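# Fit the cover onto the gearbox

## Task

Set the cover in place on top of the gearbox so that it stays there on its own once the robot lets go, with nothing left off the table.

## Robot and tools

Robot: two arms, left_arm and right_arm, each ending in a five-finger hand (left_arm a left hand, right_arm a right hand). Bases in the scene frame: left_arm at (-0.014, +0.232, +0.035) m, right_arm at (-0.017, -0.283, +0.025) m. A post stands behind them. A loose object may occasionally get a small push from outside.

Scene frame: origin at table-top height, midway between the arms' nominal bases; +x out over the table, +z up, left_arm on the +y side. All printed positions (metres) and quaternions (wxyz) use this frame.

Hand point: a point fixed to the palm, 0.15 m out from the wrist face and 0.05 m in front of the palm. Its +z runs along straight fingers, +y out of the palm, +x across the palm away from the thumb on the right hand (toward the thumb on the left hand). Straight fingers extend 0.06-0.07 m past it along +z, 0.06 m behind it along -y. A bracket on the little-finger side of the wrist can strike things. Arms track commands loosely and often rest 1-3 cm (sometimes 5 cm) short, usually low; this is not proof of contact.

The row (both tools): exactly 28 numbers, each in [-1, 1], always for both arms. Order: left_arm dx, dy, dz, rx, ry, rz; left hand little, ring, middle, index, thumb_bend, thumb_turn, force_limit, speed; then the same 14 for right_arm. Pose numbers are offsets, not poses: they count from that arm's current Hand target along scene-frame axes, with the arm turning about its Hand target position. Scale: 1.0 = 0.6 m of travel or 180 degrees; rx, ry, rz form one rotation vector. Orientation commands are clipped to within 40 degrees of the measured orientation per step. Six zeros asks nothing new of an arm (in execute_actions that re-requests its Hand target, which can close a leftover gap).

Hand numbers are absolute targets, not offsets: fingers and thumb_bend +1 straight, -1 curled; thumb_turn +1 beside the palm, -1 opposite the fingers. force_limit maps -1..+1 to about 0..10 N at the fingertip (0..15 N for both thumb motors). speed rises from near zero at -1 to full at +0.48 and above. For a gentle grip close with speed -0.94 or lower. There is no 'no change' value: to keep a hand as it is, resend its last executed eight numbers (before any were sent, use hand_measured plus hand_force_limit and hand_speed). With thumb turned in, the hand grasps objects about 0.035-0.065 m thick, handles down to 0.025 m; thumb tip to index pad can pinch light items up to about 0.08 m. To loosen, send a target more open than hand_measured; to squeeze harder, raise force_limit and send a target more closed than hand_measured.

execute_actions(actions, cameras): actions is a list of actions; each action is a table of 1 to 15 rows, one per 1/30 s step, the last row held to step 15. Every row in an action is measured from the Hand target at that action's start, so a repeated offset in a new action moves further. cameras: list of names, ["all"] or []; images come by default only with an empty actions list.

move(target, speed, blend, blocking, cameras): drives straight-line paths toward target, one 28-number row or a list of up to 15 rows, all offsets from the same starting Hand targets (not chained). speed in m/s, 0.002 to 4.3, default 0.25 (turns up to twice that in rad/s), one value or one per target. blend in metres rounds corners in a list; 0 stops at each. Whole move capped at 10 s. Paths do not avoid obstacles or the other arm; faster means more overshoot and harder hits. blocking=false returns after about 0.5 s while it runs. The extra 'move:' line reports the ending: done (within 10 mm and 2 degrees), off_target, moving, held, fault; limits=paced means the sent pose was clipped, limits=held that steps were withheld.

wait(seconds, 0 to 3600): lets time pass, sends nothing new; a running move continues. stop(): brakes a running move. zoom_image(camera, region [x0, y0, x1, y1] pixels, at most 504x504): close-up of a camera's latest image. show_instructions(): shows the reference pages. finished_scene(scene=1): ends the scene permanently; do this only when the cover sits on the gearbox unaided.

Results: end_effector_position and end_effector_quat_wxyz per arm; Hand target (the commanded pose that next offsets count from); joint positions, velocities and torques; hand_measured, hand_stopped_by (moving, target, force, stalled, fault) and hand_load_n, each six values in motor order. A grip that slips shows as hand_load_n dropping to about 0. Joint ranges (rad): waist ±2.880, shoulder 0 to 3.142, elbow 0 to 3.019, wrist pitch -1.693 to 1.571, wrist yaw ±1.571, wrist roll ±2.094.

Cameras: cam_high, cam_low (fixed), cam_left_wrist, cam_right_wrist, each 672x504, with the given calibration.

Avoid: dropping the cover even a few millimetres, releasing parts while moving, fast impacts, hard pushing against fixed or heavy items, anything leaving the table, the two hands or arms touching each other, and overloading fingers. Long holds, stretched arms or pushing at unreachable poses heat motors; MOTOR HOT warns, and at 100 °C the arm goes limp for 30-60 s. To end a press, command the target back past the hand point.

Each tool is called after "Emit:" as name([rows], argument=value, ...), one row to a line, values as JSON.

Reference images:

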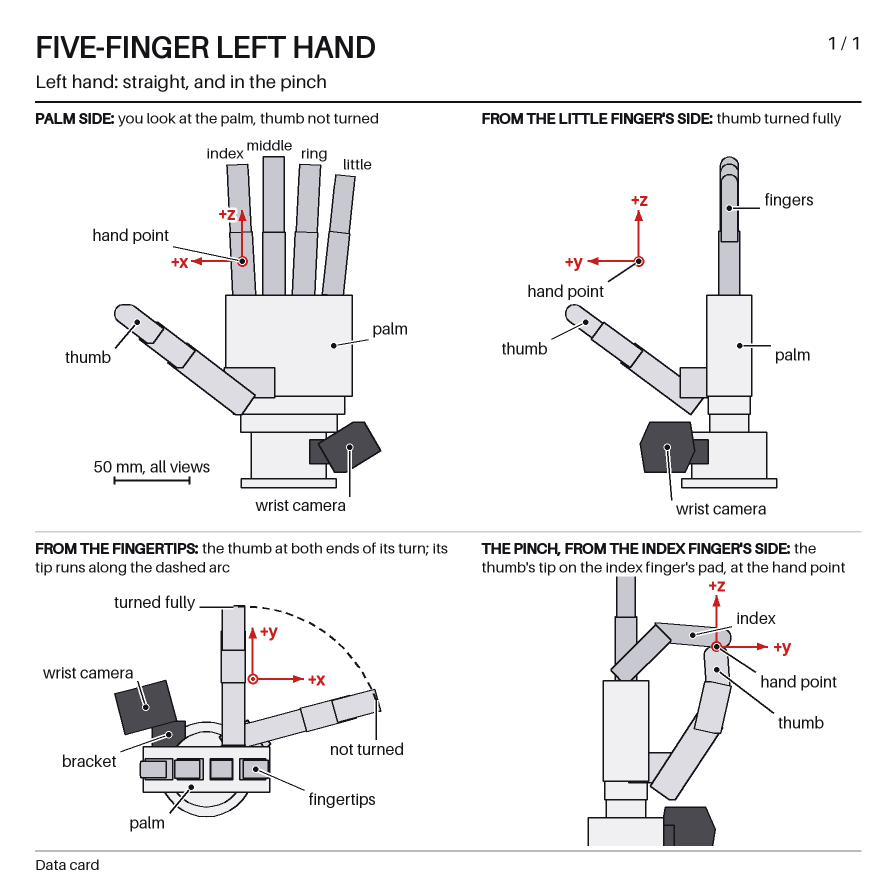

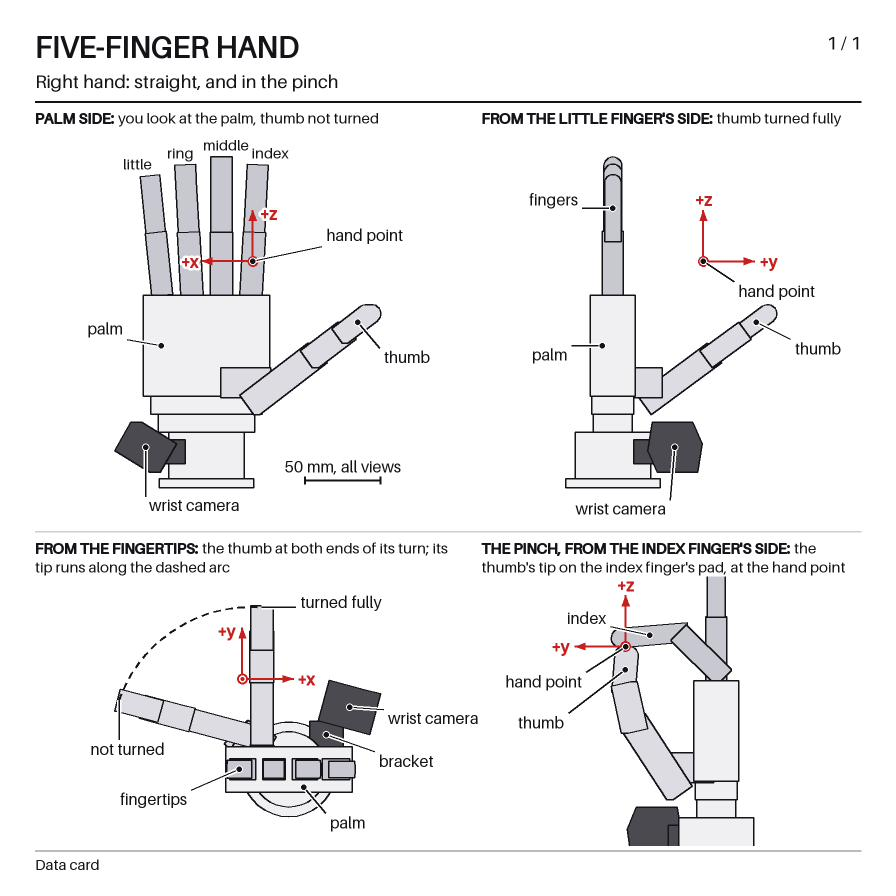

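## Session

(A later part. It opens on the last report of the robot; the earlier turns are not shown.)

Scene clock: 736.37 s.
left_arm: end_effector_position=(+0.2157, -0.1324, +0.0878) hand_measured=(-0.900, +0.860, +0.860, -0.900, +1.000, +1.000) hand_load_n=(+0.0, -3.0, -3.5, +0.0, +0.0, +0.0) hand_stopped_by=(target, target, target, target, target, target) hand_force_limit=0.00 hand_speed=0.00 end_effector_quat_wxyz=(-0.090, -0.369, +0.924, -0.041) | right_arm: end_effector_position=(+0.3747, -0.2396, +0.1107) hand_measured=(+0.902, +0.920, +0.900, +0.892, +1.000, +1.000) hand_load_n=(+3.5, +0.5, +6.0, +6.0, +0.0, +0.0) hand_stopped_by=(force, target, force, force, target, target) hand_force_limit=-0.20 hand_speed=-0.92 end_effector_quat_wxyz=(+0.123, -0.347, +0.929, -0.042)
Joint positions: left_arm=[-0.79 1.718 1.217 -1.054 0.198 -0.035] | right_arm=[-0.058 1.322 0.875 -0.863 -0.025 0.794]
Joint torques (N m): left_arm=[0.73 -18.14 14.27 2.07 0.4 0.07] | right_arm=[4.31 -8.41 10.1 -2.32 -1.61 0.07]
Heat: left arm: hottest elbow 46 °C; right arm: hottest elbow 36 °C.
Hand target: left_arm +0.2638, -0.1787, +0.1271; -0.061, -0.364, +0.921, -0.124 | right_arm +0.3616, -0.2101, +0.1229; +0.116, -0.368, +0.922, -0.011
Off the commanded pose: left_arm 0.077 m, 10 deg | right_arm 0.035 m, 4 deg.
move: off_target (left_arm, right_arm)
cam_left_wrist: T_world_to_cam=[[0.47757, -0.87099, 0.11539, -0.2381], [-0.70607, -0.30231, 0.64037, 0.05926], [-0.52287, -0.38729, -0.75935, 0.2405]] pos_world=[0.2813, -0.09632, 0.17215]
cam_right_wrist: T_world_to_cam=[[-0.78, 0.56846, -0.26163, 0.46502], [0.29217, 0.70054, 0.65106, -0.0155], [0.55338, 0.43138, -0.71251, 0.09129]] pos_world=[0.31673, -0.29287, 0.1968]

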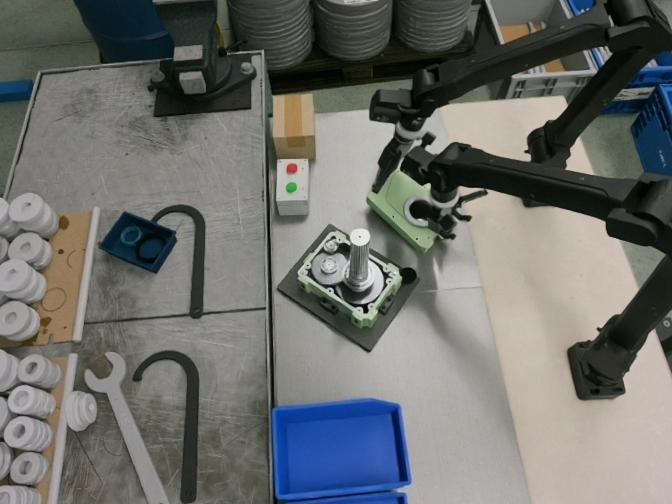

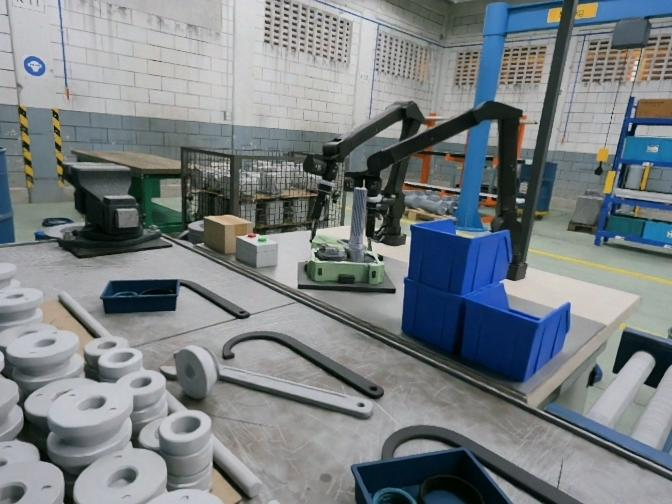

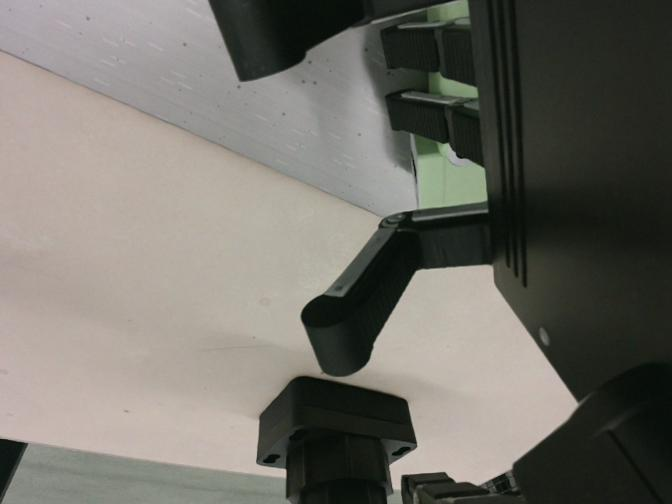

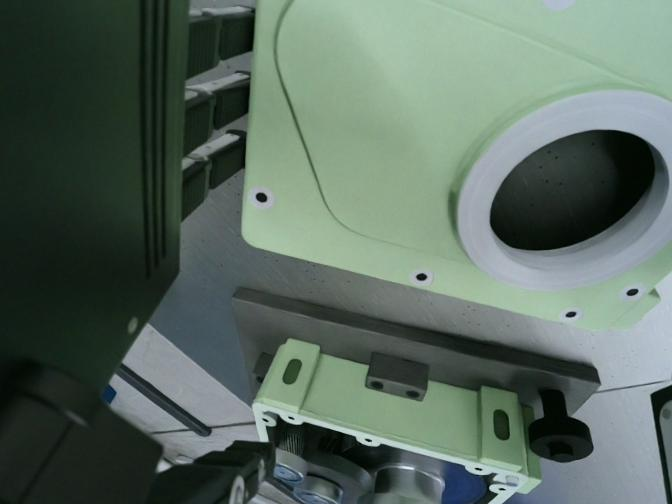

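Emit:
move(target=[-0.0152, -0.02, 0.1833, -0.0444, -0.0333, 0.0333, -0.9, 0.86, 0.86, -0.9, 1, 1, 0, 0, 0.0035, 0.0078, 0.13, 0, 0, 0.0333, 0.8, 0.92, 0.8, 0.76, 1, 1, -0.2, -0.92], cameras=["cam_high", "cam_right_wrist", "cam_low", "cam_left_wrist"], speed=0.05)

Emit:
zoom_image(camera="cam_low", region=[270, 180, 410, 290])

Emit:
zoom_image(camera="cam_high", region=[345, 155, 465, 255])

Scene clock: 755.53 s.
left_arm: end_effector_position=(+0.2512, -0.1785, +0.2126) hand_measured=(-0.900, +0.860, +0.860, -0.900, +1.000, +1.000) hand_load_n=(+0.0, +0.0, +0.0, +0.0, +0.0, +0.0) hand_stopped_by=(target, target, target, target, target, target) hand_force_limit=0.00 hand_speed=0.00 end_effector_quat_wxyz=(-0.039, -0.404, +0.894, -0.189) | right_arm: end_effector_position=(+0.3535, -0.2089, +0.1830) hand_measured=(+0.902, +0.920, +0.900, +0.892, +1.000, +1.000) hand_load_n=(+0.0, +0.0, +0.0, +0.0, +0.0, +0.0) hand_stopped_by=(force, target, force, force, target, target) hand_force_limit=-0.20 hand_speed=-0.92 end_effector_quat_wxyz=(+0.101, -0.407, +0.908, +0.001)
Joint positions: left_arm=[-0.79 1.525 1.332 -1.033 0.184 -0.154] | right_arm=[-0.006 1.272 1.029 -1.145 -0.087 0.722]
Joint velocities: left_arm=[within noise] | right_arm=[-0.044 -0.015 0.002 0.002 0.007 0.037]
Joint torques (N m): left_arm=[-1.2 -15.56 11.07 0.27 0.08 -0.05] | right_arm=[1.03 -7.71 12.74 -0.29 -0.12 -0.1]
Heat: left arm: hottest elbow 50 °C; right arm: hottest elbow 36 °C.
Hand target: left_arm +0.2547, -0.1908, +0.2372; -0.032, -0.399, +0.892, -0.210 | right_arm +0.3637, -0.2053, +0.2009; +0.117, -0.416, +0.902, -0.005
Off the commanded pose: left_arm 0.028 m, 3 deg | right_arm 0.021 m, 2 deg.
move: off_target (left_arm, right_arm)
cam_left_wrist: T_world_to_cam=[[0.52191, -0.75011, 0.40613, -0.36093], [-0.79249, -0.25028, 0.55617, 0.0393], [-0.31554, -0.61212, -0.72508, 0.23642]] pos_world=[0.29412, -0.11618, 0.29615]
cam_right_wrist: T_world_to_cam=[[-0.86597, 0.46735, -0.17797, 0.44404], [0.24373, 0.70517, 0.66584, -0.06248], [0.43668, 0.53322, -0.72456, 0.20602]] pos_world=[0.30979, -0.27332, 0.2699]

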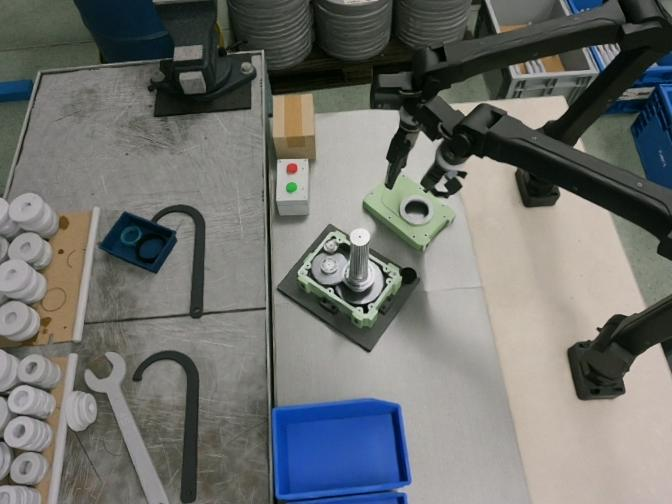

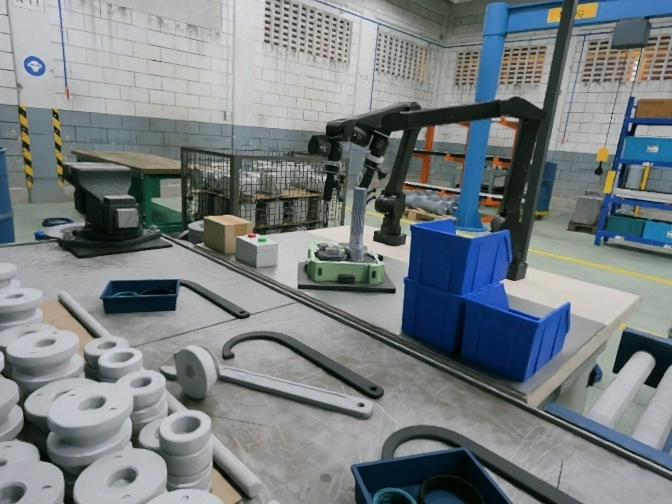

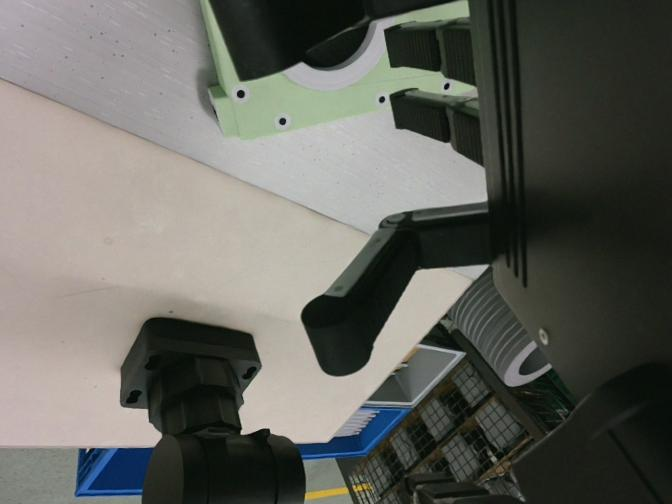

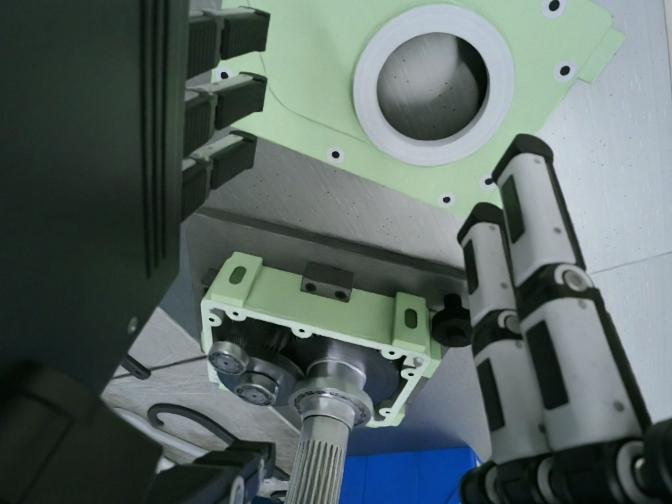

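Scaled by 3.600 from the camera's image (finer frame: 960x720).

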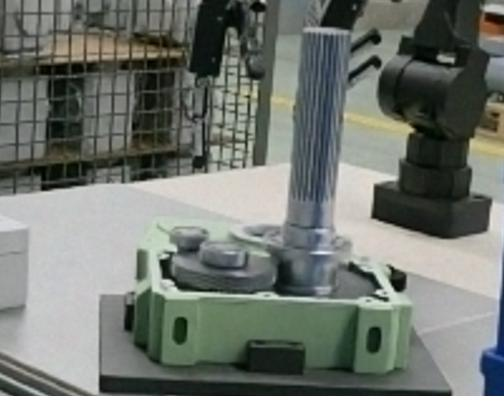

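Scaled by 4.200 from the camera's image (finer frame: 960x720).

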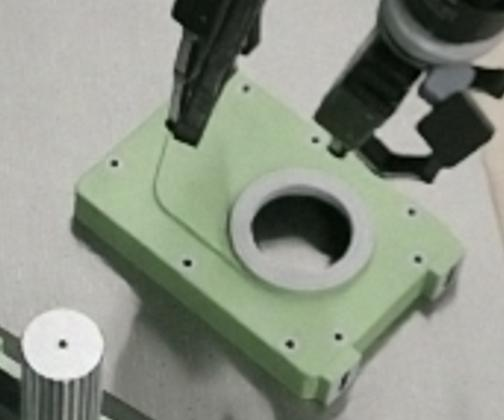

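Emit:
move([
  [-0.0667, 0.075, 0, 0, 0, 0, 0.86, 0.86, 0.86, 0.86, 1, 1, 0, 0, 0.0823, -0.0983, -0.0348, 0, 0, 0, 0.91, 0.93, 0.91, 0.90, 1, 1, 0, 0],
  [-0.0667, 0.075, 0, 0, 0, 0, 0.86, 0.86, 0.86, 0.86, 1, 1, 0, 0, 0.0823, -0.0983, -0.1948, 0, 0, 0, 0.91, 0.93, 0.91, 0.90, 1, 1, 0, 0],
], cameras=["cam_high", "cam_right_wrist", "cam_low"], speed=0.15)

Emit:
zoom_image(camera="cam_high", region=[345, 155, 465, 255])

Scene clock: 809.03 s.
left_arm: end_effector_position=(+0.2205, -0.1439, +0.2342) hand_measured=(+0.860, +0.860, +0.860, +0.860, +1.000, +1.000) hand_load_n=(+0.0, +0.0, +0.0, +0.0, +0.0, +0.0) hand_stopped_by=(target, target, target, target, target, target) hand_force_limit=0.00 hand_speed=0.00 end_effector_quat_wxyz=(-0.032, -0.402, +0.891, -0.210) | right_arm: end_effector_position=(+0.4112, -0.2620, +0.0876) hand_measured=(+0.910, +0.930, +0.910, +0.900, +1.000, +1.000) hand_load_n=(+0.0, +0.0, +0.0, +0.0, +0.0, +0.0) hand_stopped_by=(target, target, target, target, target, target) hand_force_limit=0.00 hand_speed=0.00 end_effector_quat_wxyz=(+0.114, -0.414, +0.903, -0.004)
Joint positions: left_arm=[-0.79 1.367 1.218 -1.033 0.183 -0.156] | right_arm=[-0.133 1.518 1.004 -0.859 -0.116 0.582]
Joint torques (N m): left_arm=[-1.2 -12.34 7.95 0.65 0.07 -0.03] | right_arm=[-0.62 -9.35 8.47 0.83 -0.13 -0.08]
Heat: left arm: hottest elbow 49 °C; right arm: hottest elbow 40 °C.
Hand target: left_arm +0.2146, -0.1457, +0.2372; -0.032, -0.399, +0.892, -0.210 | right_arm +0.4130, -0.2644, +0.0839; +0.117, -0.416, +0.902, -0.005
Off the commanded pose: left_arm 0.007 m, 0 deg | right_arm 0.005 m, 0 deg.
move: done
cam_right_wrist: T_world_to_cam=[[-0.86752, 0.4538, -0.20363, 0.50113], [0.21294, 0.70883, 0.67246, 0.03748], [0.44951, 0.54002, -0.71157, 0.13543]] pos_world=[0.36588, -0.32712, 0.17321]
Images, in order (width x height): cam_high 672x504, cam_low 672x504, cam_right_wrist 672x504.

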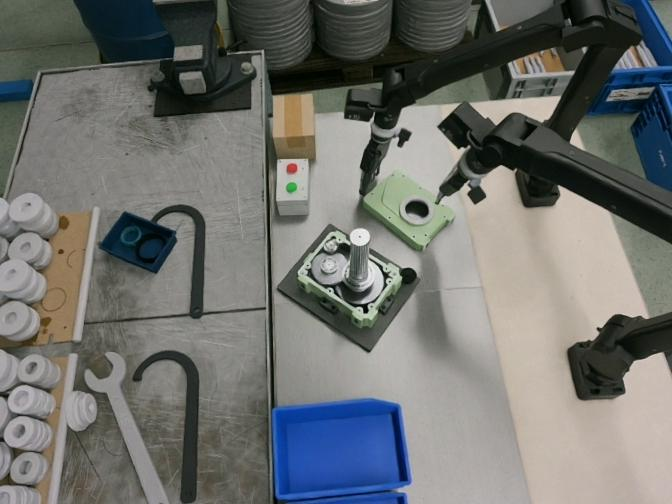

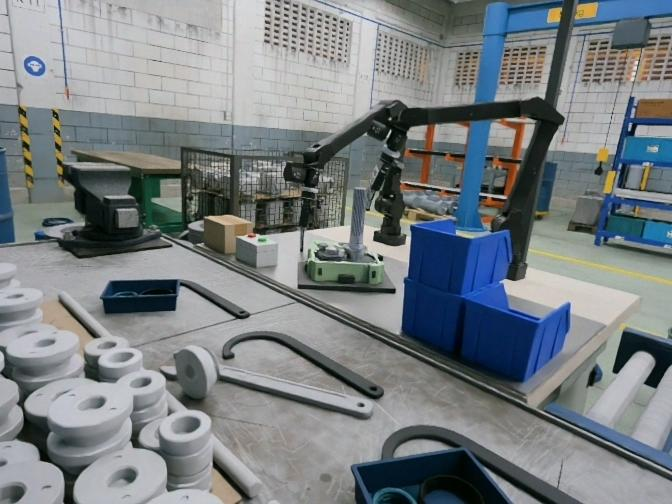

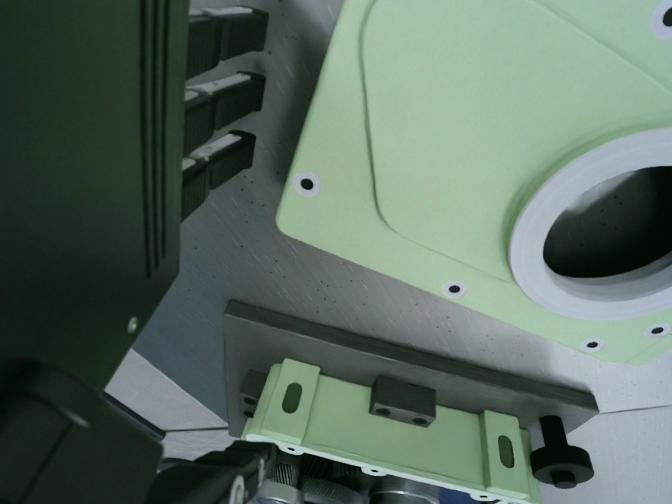

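Scaled by 4.200 from the camera's image (finer frame: 960x720).

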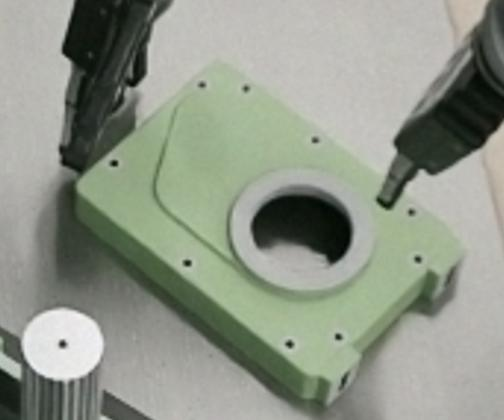

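Emit:
move(target=[0, 0, 0, 0, 0, 0, 0.86, 0.86, 0.86, 0.86, 1, 1, 0, 0, -0.0562, 0.0497, 0, 0, 0, 0, 0.91, 0.93, 0.91, 0.90, 1, 1, 0, 0], cameras=["cam_high", "cam_right_wrist"], speed=0.05)

Emit:
zoom_image(camera="cam_high", region=[345, 155, 465, 255])

Scene clock: 813.07 s.
left_arm: end_effector_position=(+0.2205, -0.1439, +0.2342) hand_measured=(+0.860, +0.860, +0.860, +0.860, +1.000, +1.000) hand_load_n=(+0.0, +0.0, +0.0, +0.0, +0.0, +0.0) hand_stopped_by=(target, target, target, target, target, target) hand_force_limit=0.00 hand_speed=0.00 end_effector_quat_wxyz=(-0.032, -0.402, +0.891, -0.210) | right_arm: end_effector_position=(+0.3873, -0.2461, +0.0848) hand_measured=(+0.910, +0.930, +0.910, +0.900, +1.000, +1.000) hand_load_n=(+0.0, +0.0, +0.0, +5.5, +0.0, +0.0) hand_stopped_by=(target, target, target, target, target, target) hand_force_limit=0.00 hand_speed=0.00 end_effector_quat_wxyz=(+0.119, -0.406, +0.906, -0.013)
Joint positions: left_arm=[-0.79 1.367 1.218 -1.033 0.183 -0.156] | right_arm=[-0.096 1.443 0.914 -0.823 -0.096 0.636]
Joint torques (N m): left_arm=[-1.2 -12.51 7.97 0.64 0.07 -0.03] | right_arm=[2.2 -9.17 7.46 0.13 -0.37 -0.02]
Heat: left arm: hottest elbow 49 °C; right arm: hottest elbow 40 °C.
Hand target: left_arm +0.2146, -0.1457, +0.2372; -0.032, -0.399, +0.892, -0.210 | right_arm +0.3793, -0.2345, +0.0840; +0.117, -0.416, +0.902, -0.005
Off the commanded pose: left_arm 0.007 m, 0 deg | right_arm 0.014 m, 2 deg.
move: off_target (right_arm)
cam_right_wrist: T_world_to_cam=[[-0.85542, 0.46866, -0.22051, 0.47293], [0.21751, 0.71143, 0.66825, 0.0324], [0.47005, 0.52367, -0.71051, 0.12358]] pos_world=[0.33942, -0.30941, 0.17043]

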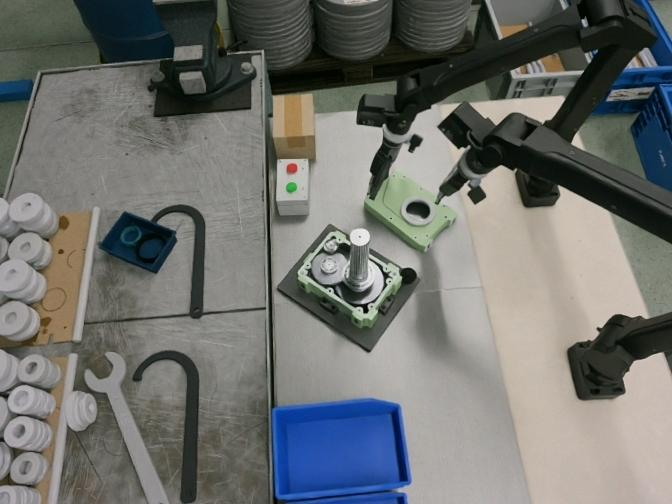

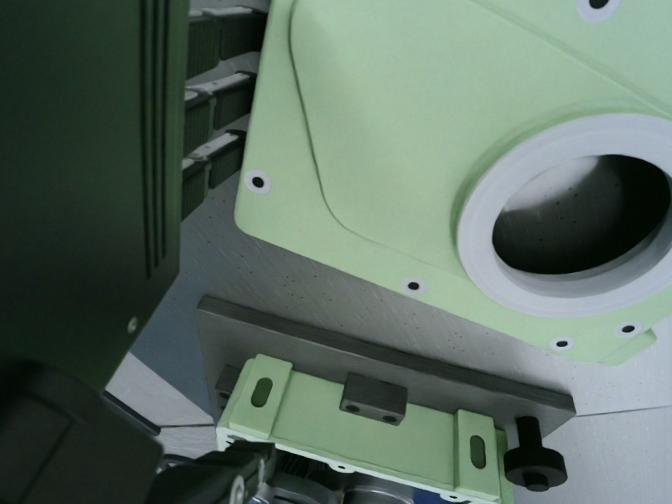

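Scaled by 4.200 from the camera's image (finer frame: 960x720).

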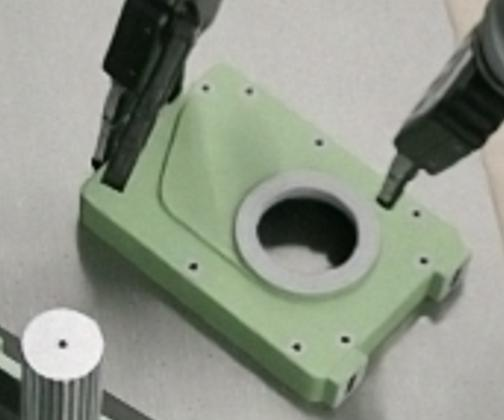

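Emit:
move(target=[0, 0, 0, 0, 0, 0, 0.86, 0.86, 0.86, 0.86, 1, 1, 0, 0, -0.0437, 0.0387, 0, 0, 0, 0, 0.91, 0.93, 0.91, 0.90, 1, 1, 0, 0], cameras=["cam_high", "cam_right_wrist"], speed=0.05)

Emit:
zoom_image(camera="cam_high", region=[345, 155, 465, 255])

Scene clock: 817.03 s.
left_arm: end_effector_position=(+0.2205, -0.1439, +0.2342) hand_measured=(+0.860, +0.860, +0.860, +0.860, +1.000, +1.000) hand_load_n=(+0.0, +0.0, +0.0, +0.0, +0.0, +0.0) hand_stopped_by=(target, target, target, target, target, target) hand_force_limit=0.00 hand_speed=0.00 end_effector_quat_wxyz=(-0.032, -0.402, +0.891, -0.210) | right_arm: end_effector_position=(+0.3608, -0.2207, +0.0844) hand_measured=(+0.910, +0.930, +0.910, +0.900, +1.000, +1.000) hand_load_n=(+0.0, +0.0, +0.0, +5.0, +0.0, +0.0) hand_stopped_by=(target, target, target, target, target, target) hand_force_limit=0.00 hand_speed=0.00 end_effector_quat_wxyz=(+0.118, -0.407, +0.906, -0.011)
Joint positions: left_arm=[-0.79 1.367 1.218 -1.033 0.183 -0.156] | right_arm=[-0.035 1.372 0.839 -0.816 -0.085 0.694]
Joint torques (N m): left_arm=[-1.32 -12.51 7.95 0.62 0.07 -0.03] | right_arm=[2.08 -8.53 7.51 0.1 -0.32 0]
Heat: left arm: hottest elbow 49 °C; right arm: hottest elbow 39 °C.
Hand target: left_arm +0.2146, -0.1457, +0.2372; -0.032, -0.399, +0.892, -0.210 | right_arm +0.3531, -0.2114, +0.0841; +0.117, -0.416, +0.902, -0.005
Off the commanded pose: left_arm 0.007 m, 0 deg | right_arm 0.012 m, 1 deg.
move: off_target (right_arm)
cam_right_wrist: T_world_to_cam=[[-0.8571, 0.46655, -0.21844, 0.43832], [0.21629, 0.71075, 0.66936, 0.02056], [0.46755, 0.52646, -0.71009, 0.12385]] pos_world=[0.31333, -0.28431, 0.16993]

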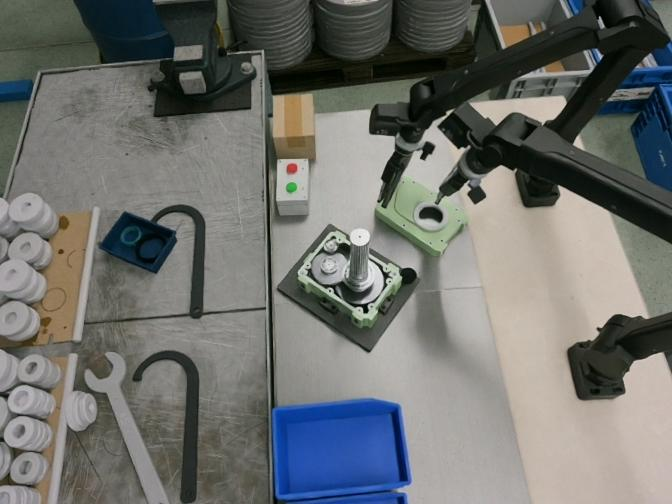

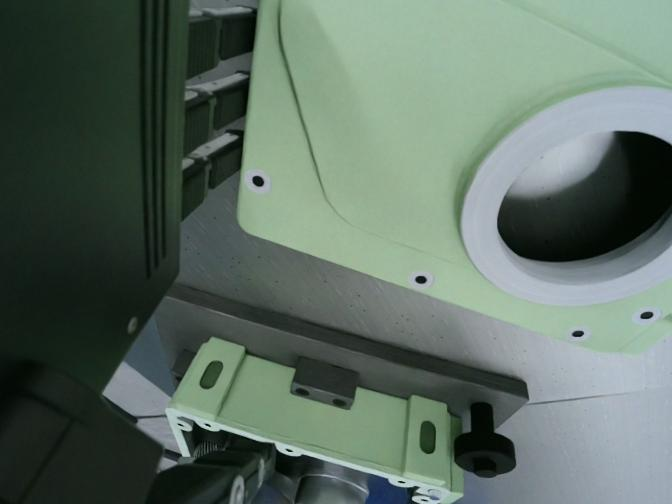

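Scaled by 4.200 from the camera's image (finer frame: 960x720).

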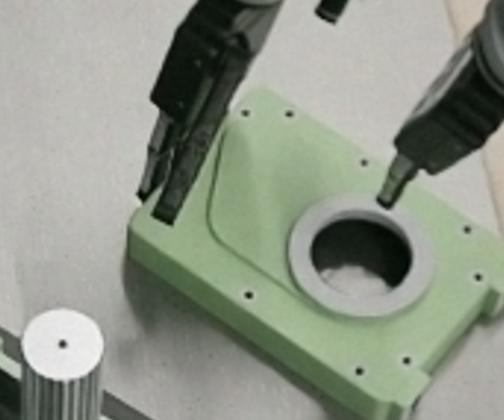

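Emit:
move([
  [-0.1277, 0.0845, -0.1787, 0.0213, 0.0152, 0.0094, 0.90, 0.90, 0.90, 0.90, 1, 1, 0, 0, 0, 0, 0, 0, 0, 0, 0.91, 0.93, 0.91, 0.90, 1, 1, 0, 0],
  [-0.1277, 0.0845, -0.267, 0.0213, 0.0152, 0.0094, 0.90, 0.90, 0.90, 0.90, 1, 1, 0, 0, 0, 0, 0, 0, 0, 0, 0.91, 0.93, 0.91, 0.90, 1, 1, 0, 0],
], cameras=["cam_high", "cam_left_wrist", "cam_low"], speed=[0.15, 0.06])

Emit:
zoom_image(camera="cam_high", region=[365, 155, 485, 255])

Scene clock: 839.07 s.
left_arm: end_effector_position=(+0.1393, -0.0893, +0.0785) hand_measured=(+0.900, +0.900, +0.900, +0.900, +1.000, +1.000) hand_load_n=(+0.0, +0.0, +0.0, +0.0, +0.0, +0.0) hand_stopped_by=(target, target, target, target, target, target) hand_force_limit=0.00 hand_speed=0.00 end_effector_quat_wxyz=(-0.038, -0.421, +0.891, -0.167) | right_arm: end_effector_position=(+0.3609, -0.2207, +0.0844) hand_measured=(+0.910, +0.930, +0.910, +0.900, +1.000, +1.000) hand_load_n=(+0.0, +0.0, +0.0, +5.0, +0.0, +0.0) hand_stopped_by=(target, target, target, target, target, target) hand_force_limit=0.00 hand_speed=0.00 end_effector_quat_wxyz=(+0.118, -0.407, +0.906, -0.011)
Joint positions: left_arm=[-0.868 1.325 0.749 -0.68 0.141 -0.256] | right_arm=[-0.035 1.372 0.839 -0.816 -0.085 0.694]
Joint torques (N m): left_arm=[-1.32 -8.53 6.82 1.48 0.04 -0.03] | right_arm=[2.02 -8.18 7.62 0.17 -0.31 0.01]
Heat: left arm: hottest elbow 47 °C; right arm: hottest elbow 37 °C.
Hand target: left_arm +0.1379, -0.0950, +0.0769; -0.037, -0.418, +0.891, -0.171 | right_arm +0.3531, -0.2114, +0.0841; +0.117, -0.416, +0.902, -0.005
Off the commanded pose: left_arm 0.006 m, 1 deg | right_arm 0.012 m, 1 deg.
move: done
cam_left_wrist: T_world_to_cam=[[0.5546, -0.74894, 0.36263, -0.18212], [-0.77072, -0.29805, 0.56317, 0.03977], [-0.3137, -0.59183, -0.74252, 0.16142]] pos_world=[0.18229, -0.02901, 0.1635]
Images, in order (width x height): cam_high 672x504, cam_low 672x504, cam_left_wrist 672x504.

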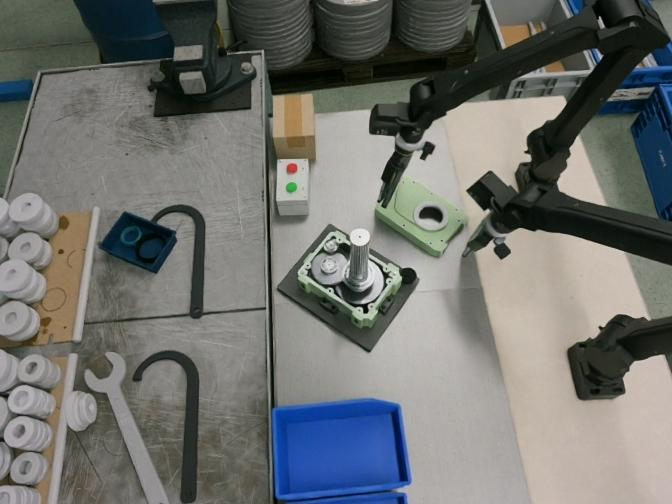

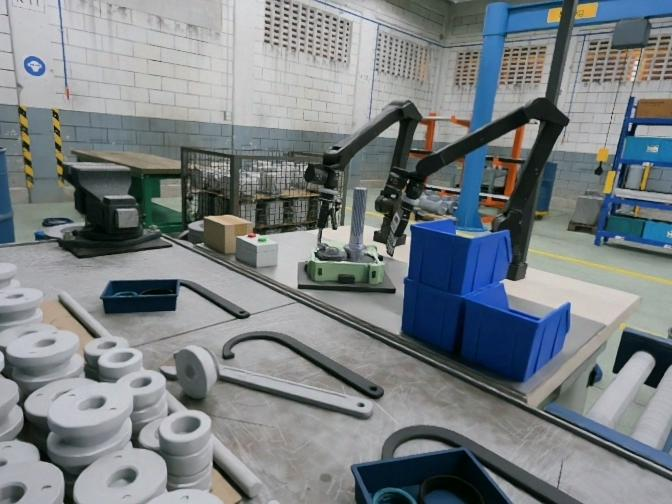

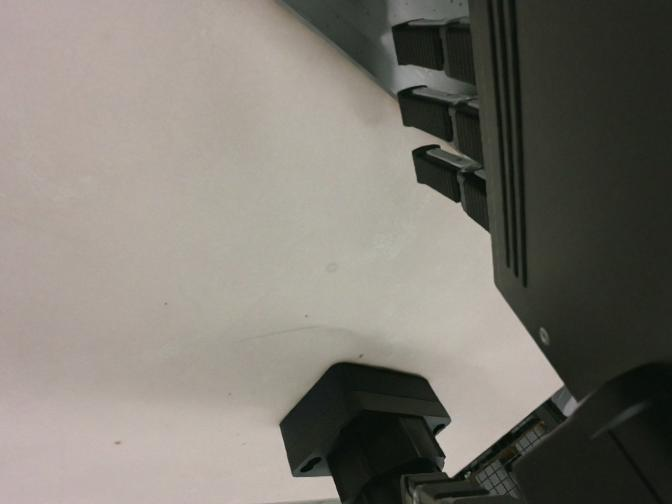

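Scaled by 4.200 from the camera's image (finer frame: 960x720).

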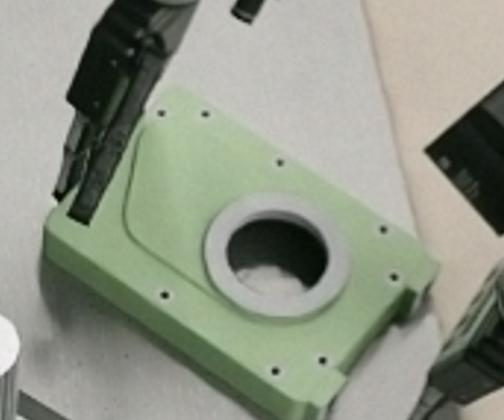

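Emit:
move(target=[0.0417, -0.0408, 0.0, 0, 0, 0, 0.90, 0.90, 0.90, 0.90, 1, 1, 0, 0, 0, 0, 0, 0, 0, 0, 0.91, 0.93, 0.91, 0.90, 1, 1, 0, 0], cameras=["cam_high", "cam_left_wrist"], speed=0.04)

Emit:
zoom_image(camera="cam_high", region=[365, 155, 485, 255])

Emit:
zoom_image(camera="cam_left_wrist", region=[370, 0, 510, 230])

Scene clock: 843.83 s.
left_arm: end_effector_position=(+0.1494, -0.1026, +0.0683) hand_measured=(+0.900, +0.900, +0.900, +0.900, +1.000, +1.000) hand_load_n=(+0.0, +0.0, -0.5, +0.0, +0.0, +0.0) hand_stopped_by=(target, target, target, target, target, target) hand_force_limit=0.00 hand_speed=0.00 end_effector_quat_wxyz=(-0.041, -0.423, +0.892, -0.151) | right_arm: end_effector_position=(+0.3609, -0.2207, +0.0844) hand_measured=(+0.910, +0.930, +0.910, +0.900, +1.000, +1.000) hand_load_n=(+0.0, +0.0, +0.0, +5.0, +0.0, +0.0) hand_stopped_by=(target, target, target, target, target, target) hand_force_limit=0.00 hand_speed=0.00 end_effector_quat_wxyz=(+0.118, -0.407, +0.906, -0.011)
Joint positions: left_arm=[-0.868 1.408 0.8 -0.68 0.141 -0.256] | right_arm=[-0.035 1.372 0.839 -0.816 -0.085 0.694]
Joint torques (N m): left_arm=[-0.15 -9.05 9.33 1.35 0.22 0.1] | right_arm=[1.96 -8.53 7.61 0.14 -0.36 0.02]
Heat: left arm: hottest elbow 47 °C; right arm: hottest elbow 37 °C.
Hand target: left_arm +0.1630, -0.1195, +0.0770; -0.037, -0.418, +0.891, -0.171 | right_arm +0.3531, -0.2114, +0.0841; +0.117, -0.416, +0.902, -0.005
Off the commanded pose: left_arm 0.023 m, 2 deg | right_arm 0.012 m, 1 deg.
move: off_target (left_arm)
cam_left_wrist: T_world_to_cam=[[0.56134, -0.75781, 0.33259, -0.19387], [-0.75975, -0.31255, 0.57016, 0.04573], [-0.32812, -0.57275, -0.75119, 0.15389]] pos_world=[0.19407, -0.04448, 0.15401]

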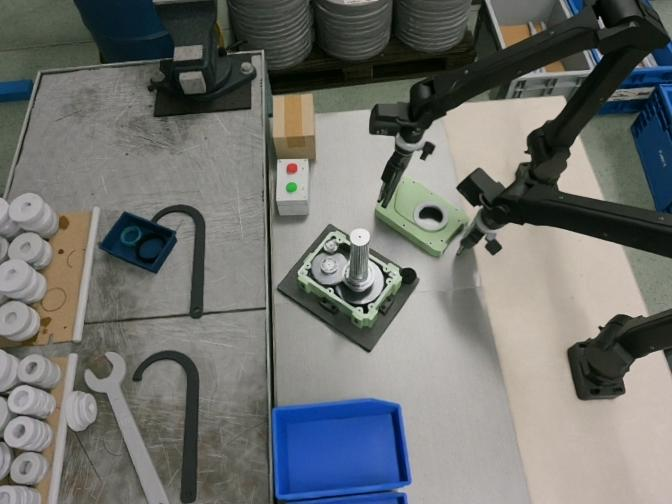

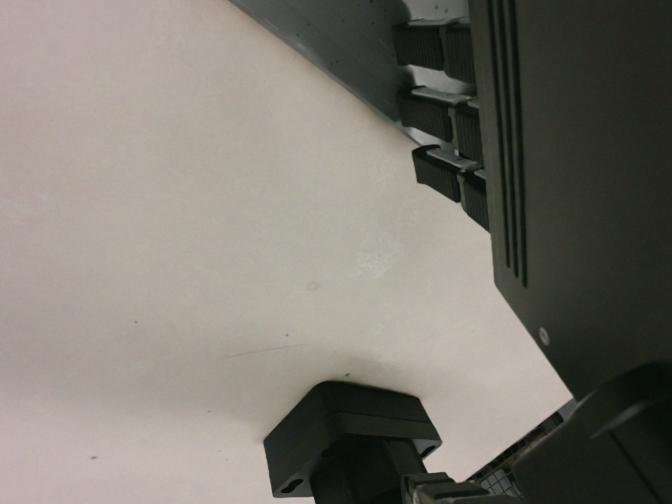

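Scaled by 4.200 from the camera's image (finer frame: 960x720).

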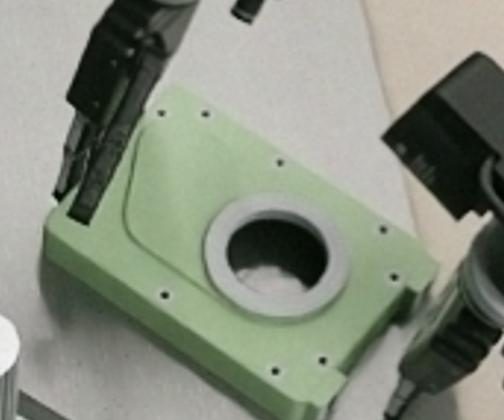

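Scaled by 2.191 from the camera's image (finer frame: 960x720).

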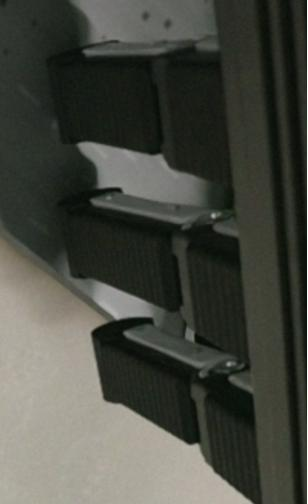

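Emit:
move(target=[0.0238, -0.0233, 0.025, 0, 0, 0, 0.90, 0.90, 0.90, 0.90, 1, 1, 0, 0, 0, 0, 0, 0, 0, 0, 0.91, 0.93, 0.91, 0.90, 1, 1, 0, 0], cameras=["cam_high", "cam_left_wrist"], speed=0.04)

Emit:
zoom_image(camera="cam_high", region=[365, 155, 485, 255])

Scene clock: 848.50 s.
left_arm: end_effector_position=(+0.1606, -0.1165, +0.0773) hand_measured=(+0.900, +0.900, +0.900, +0.900, +1.000, +1.000) hand_load_n=(+0.0, +0.0, +0.0, -1.5, +0.0, +0.0) hand_stopped_by=(target, target, target, target, target, target) hand_force_limit=0.00 hand_speed=0.00 end_effector_quat_wxyz=(-0.040, -0.419, +0.894, -0.152) | right_arm: end_effector_position=(+0.3609, -0.2207, +0.0844) hand_measured=(+0.910, +0.930, +0.910, +0.900, +1.000, +1.000) hand_load_n=(+0.0, +0.0, +0.0, +5.0, +0.0, +0.0) hand_stopped_by=(target, target, target, target, target, target) hand_force_limit=0.00 hand_speed=0.00 end_effector_quat_wxyz=(+0.118, -0.407, +0.906, -0.011)
Joint positions: left_arm=[-0.868 1.438 0.86 -0.71 0.141 -0.246] | right_arm=[-0.035 1.372 0.839 -0.816 -0.085 0.694]
Joint torques (N m): left_arm=[0.32 -10.29 10.36 0.55 0.31 0.06] | right_arm=[1.55 -8.29 7.58 0.03 -0.33 0.02]
Heat: left arm: hottest elbow 47 °C; right arm: hottest elbow 37 °C.
Hand target: left_arm +0.1773, -0.1335, +0.0919; -0.037, -0.418, +0.891, -0.171 | right_arm +0.3531, -0.2114, +0.0841; +0.117, -0.416, +0.902, -0.005
Off the commanded pose: left_arm 0.028 m, 2 deg | right_arm 0.012 m, 1 deg.
move: off_target (left_arm)
cam_left_wrist: T_world_to_cam=[[0.553, -0.76304, 0.33463, -0.21305], [-0.76464, -0.30525, 0.56758, 0.04657], [-0.33094, -0.56974, -0.75225, 0.15719]] pos_world=[0.20544, -0.05879, 0.16311]

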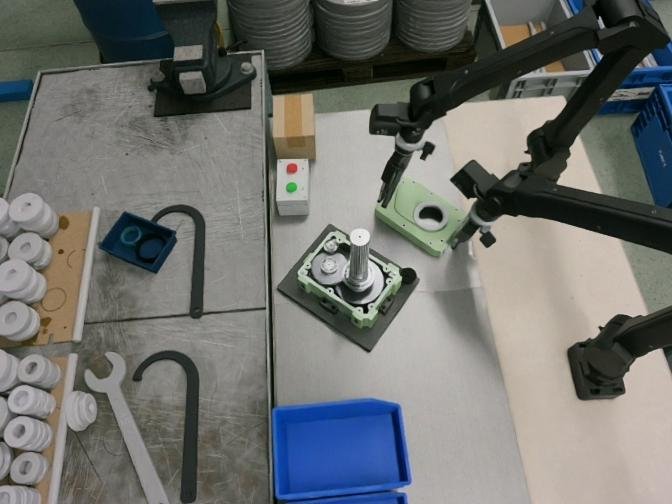

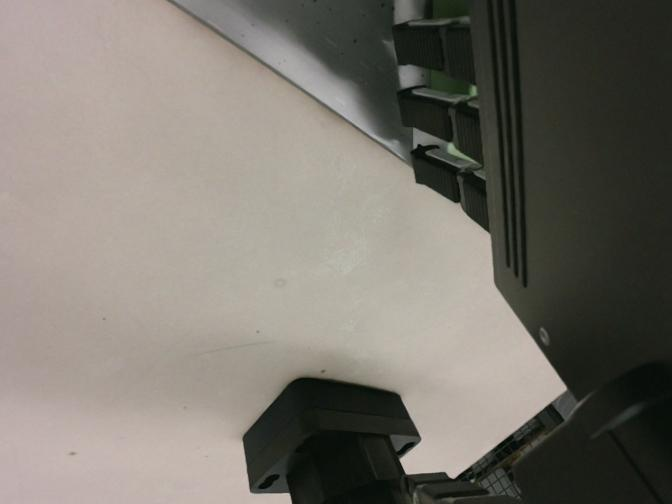

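Scaled by 4.200 from the camera's image (finer frame: 960x720).

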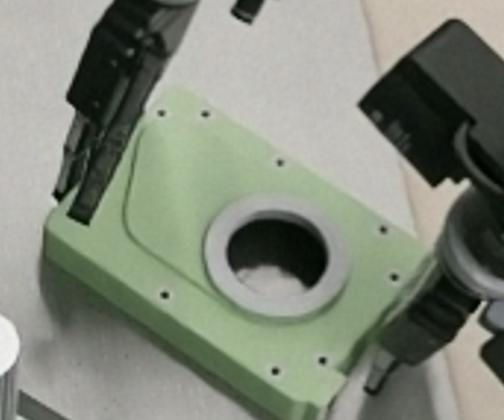

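Emit:
move(target=[0.0375, -0.0331, 0.0, 0, 0, 0, 0.90, 0.90, 0.90, 0.90, 1, 1, 0, 0, -0.0375, 0.0331, 0, 0, 0, 0, 0.91, 0.93, 0.91, 0.90, 1, 1, 0, 0], cameras=["cam_high", "cam_left_wrist", "cam_right_wrist"], speed=0.04)

Emit:
zoom_image(camera="cam_high", region=[365, 155, 485, 255])

Scene clock: 852.77 s.
left_arm: end_effector_position=(+0.1625, -0.1207, +0.0715) hand_measured=(+0.900, +0.900, +0.900, +0.900, +1.000, +1.000) hand_load_n=(+0.0, +0.0, +0.0, -5.0, -0.5, +0.0) hand_stopped_by=(target, target, target, target, target, target) hand_force_limit=0.00 hand_speed=0.00 end_effector_quat_wxyz=(-0.051, -0.407, +0.903, -0.127) | right_arm: end_effector_position=(+0.3559, -0.2130, +0.0889) hand_measured=(+0.910, +0.930, +0.910, +0.900, +1.000, +1.000) hand_load_n=(+5.0, +0.0, +2.0, +5.0, +0.0, +0.0) hand_stopped_by=(target, target, target, target, target, target) hand_force_limit=0.00 hand_speed=0.00 end_effector_quat_wxyz=(+0.134, -0.403, +0.905, -0.032)
Joint positions: left_arm=[-0.868 1.499 0.91 -0.755 0.156 -0.214] | right_arm=[0 1.317 0.801 -0.784 -0.052 0.732]
Joint torques (N m): left_arm=[1.44 -10.87 12.14 1.83 -0.08 -0.05] | right_arm=[3.55 -8 6.27 -1.2 -1.09 0.19]
Heat: left arm: hottest elbow 47 °C; right arm: hottest elbow 37 °C.
Hand target: left_arm +0.1997, -0.1533, +0.0919; -0.037, -0.418, +0.891, -0.171 | right_arm +0.3306, -0.1914, +0.0841; +0.117, -0.416, +0.902, -0.005
Off the commanded pose: left_arm 0.054 m, 6 deg | right_arm 0.034 m, 4 deg.
move: off_target (left_arm, right_arm)
cam_left_wrist: T_world_to_cam=[[0.53754, -0.79349, 0.28534, -0.21312], [-0.75415, -0.30101, 0.58365, 0.04764], [-0.37723, -0.52892, -0.76022, 0.16411]] pos_world=[0.2124, -0.06797, 0.15777]
cam_right_wrist: T_world_to_cam=[[-0.84131, 0.46947, -0.26794, 0.43092], [0.19391, 0.72481, 0.6611, 0.02489], [0.50457, 0.50424, -0.70082, 0.10656]] pos_world=[0.30394, -0.27408, 0.17368]

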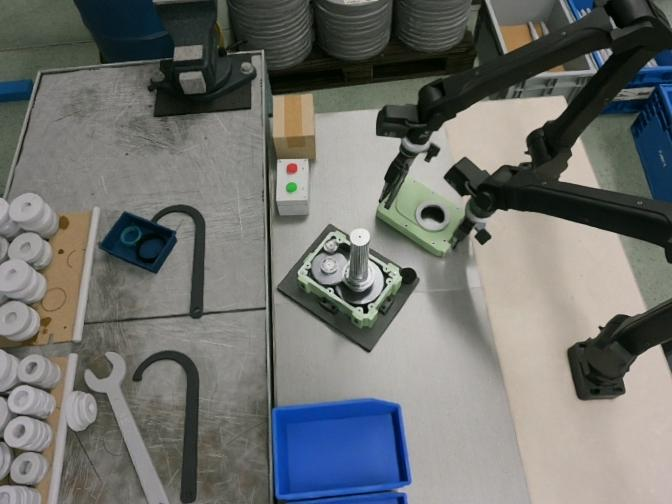

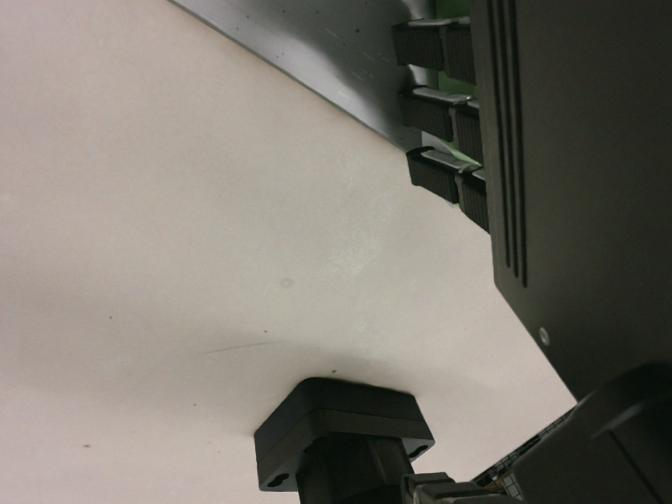

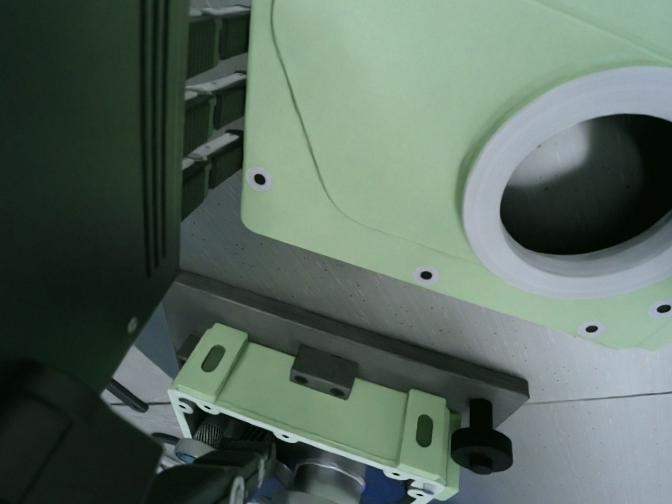

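Scaled by 4.200 from the camera's image (finer frame: 960x720).

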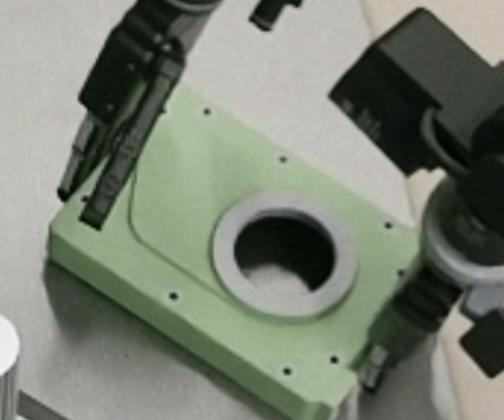

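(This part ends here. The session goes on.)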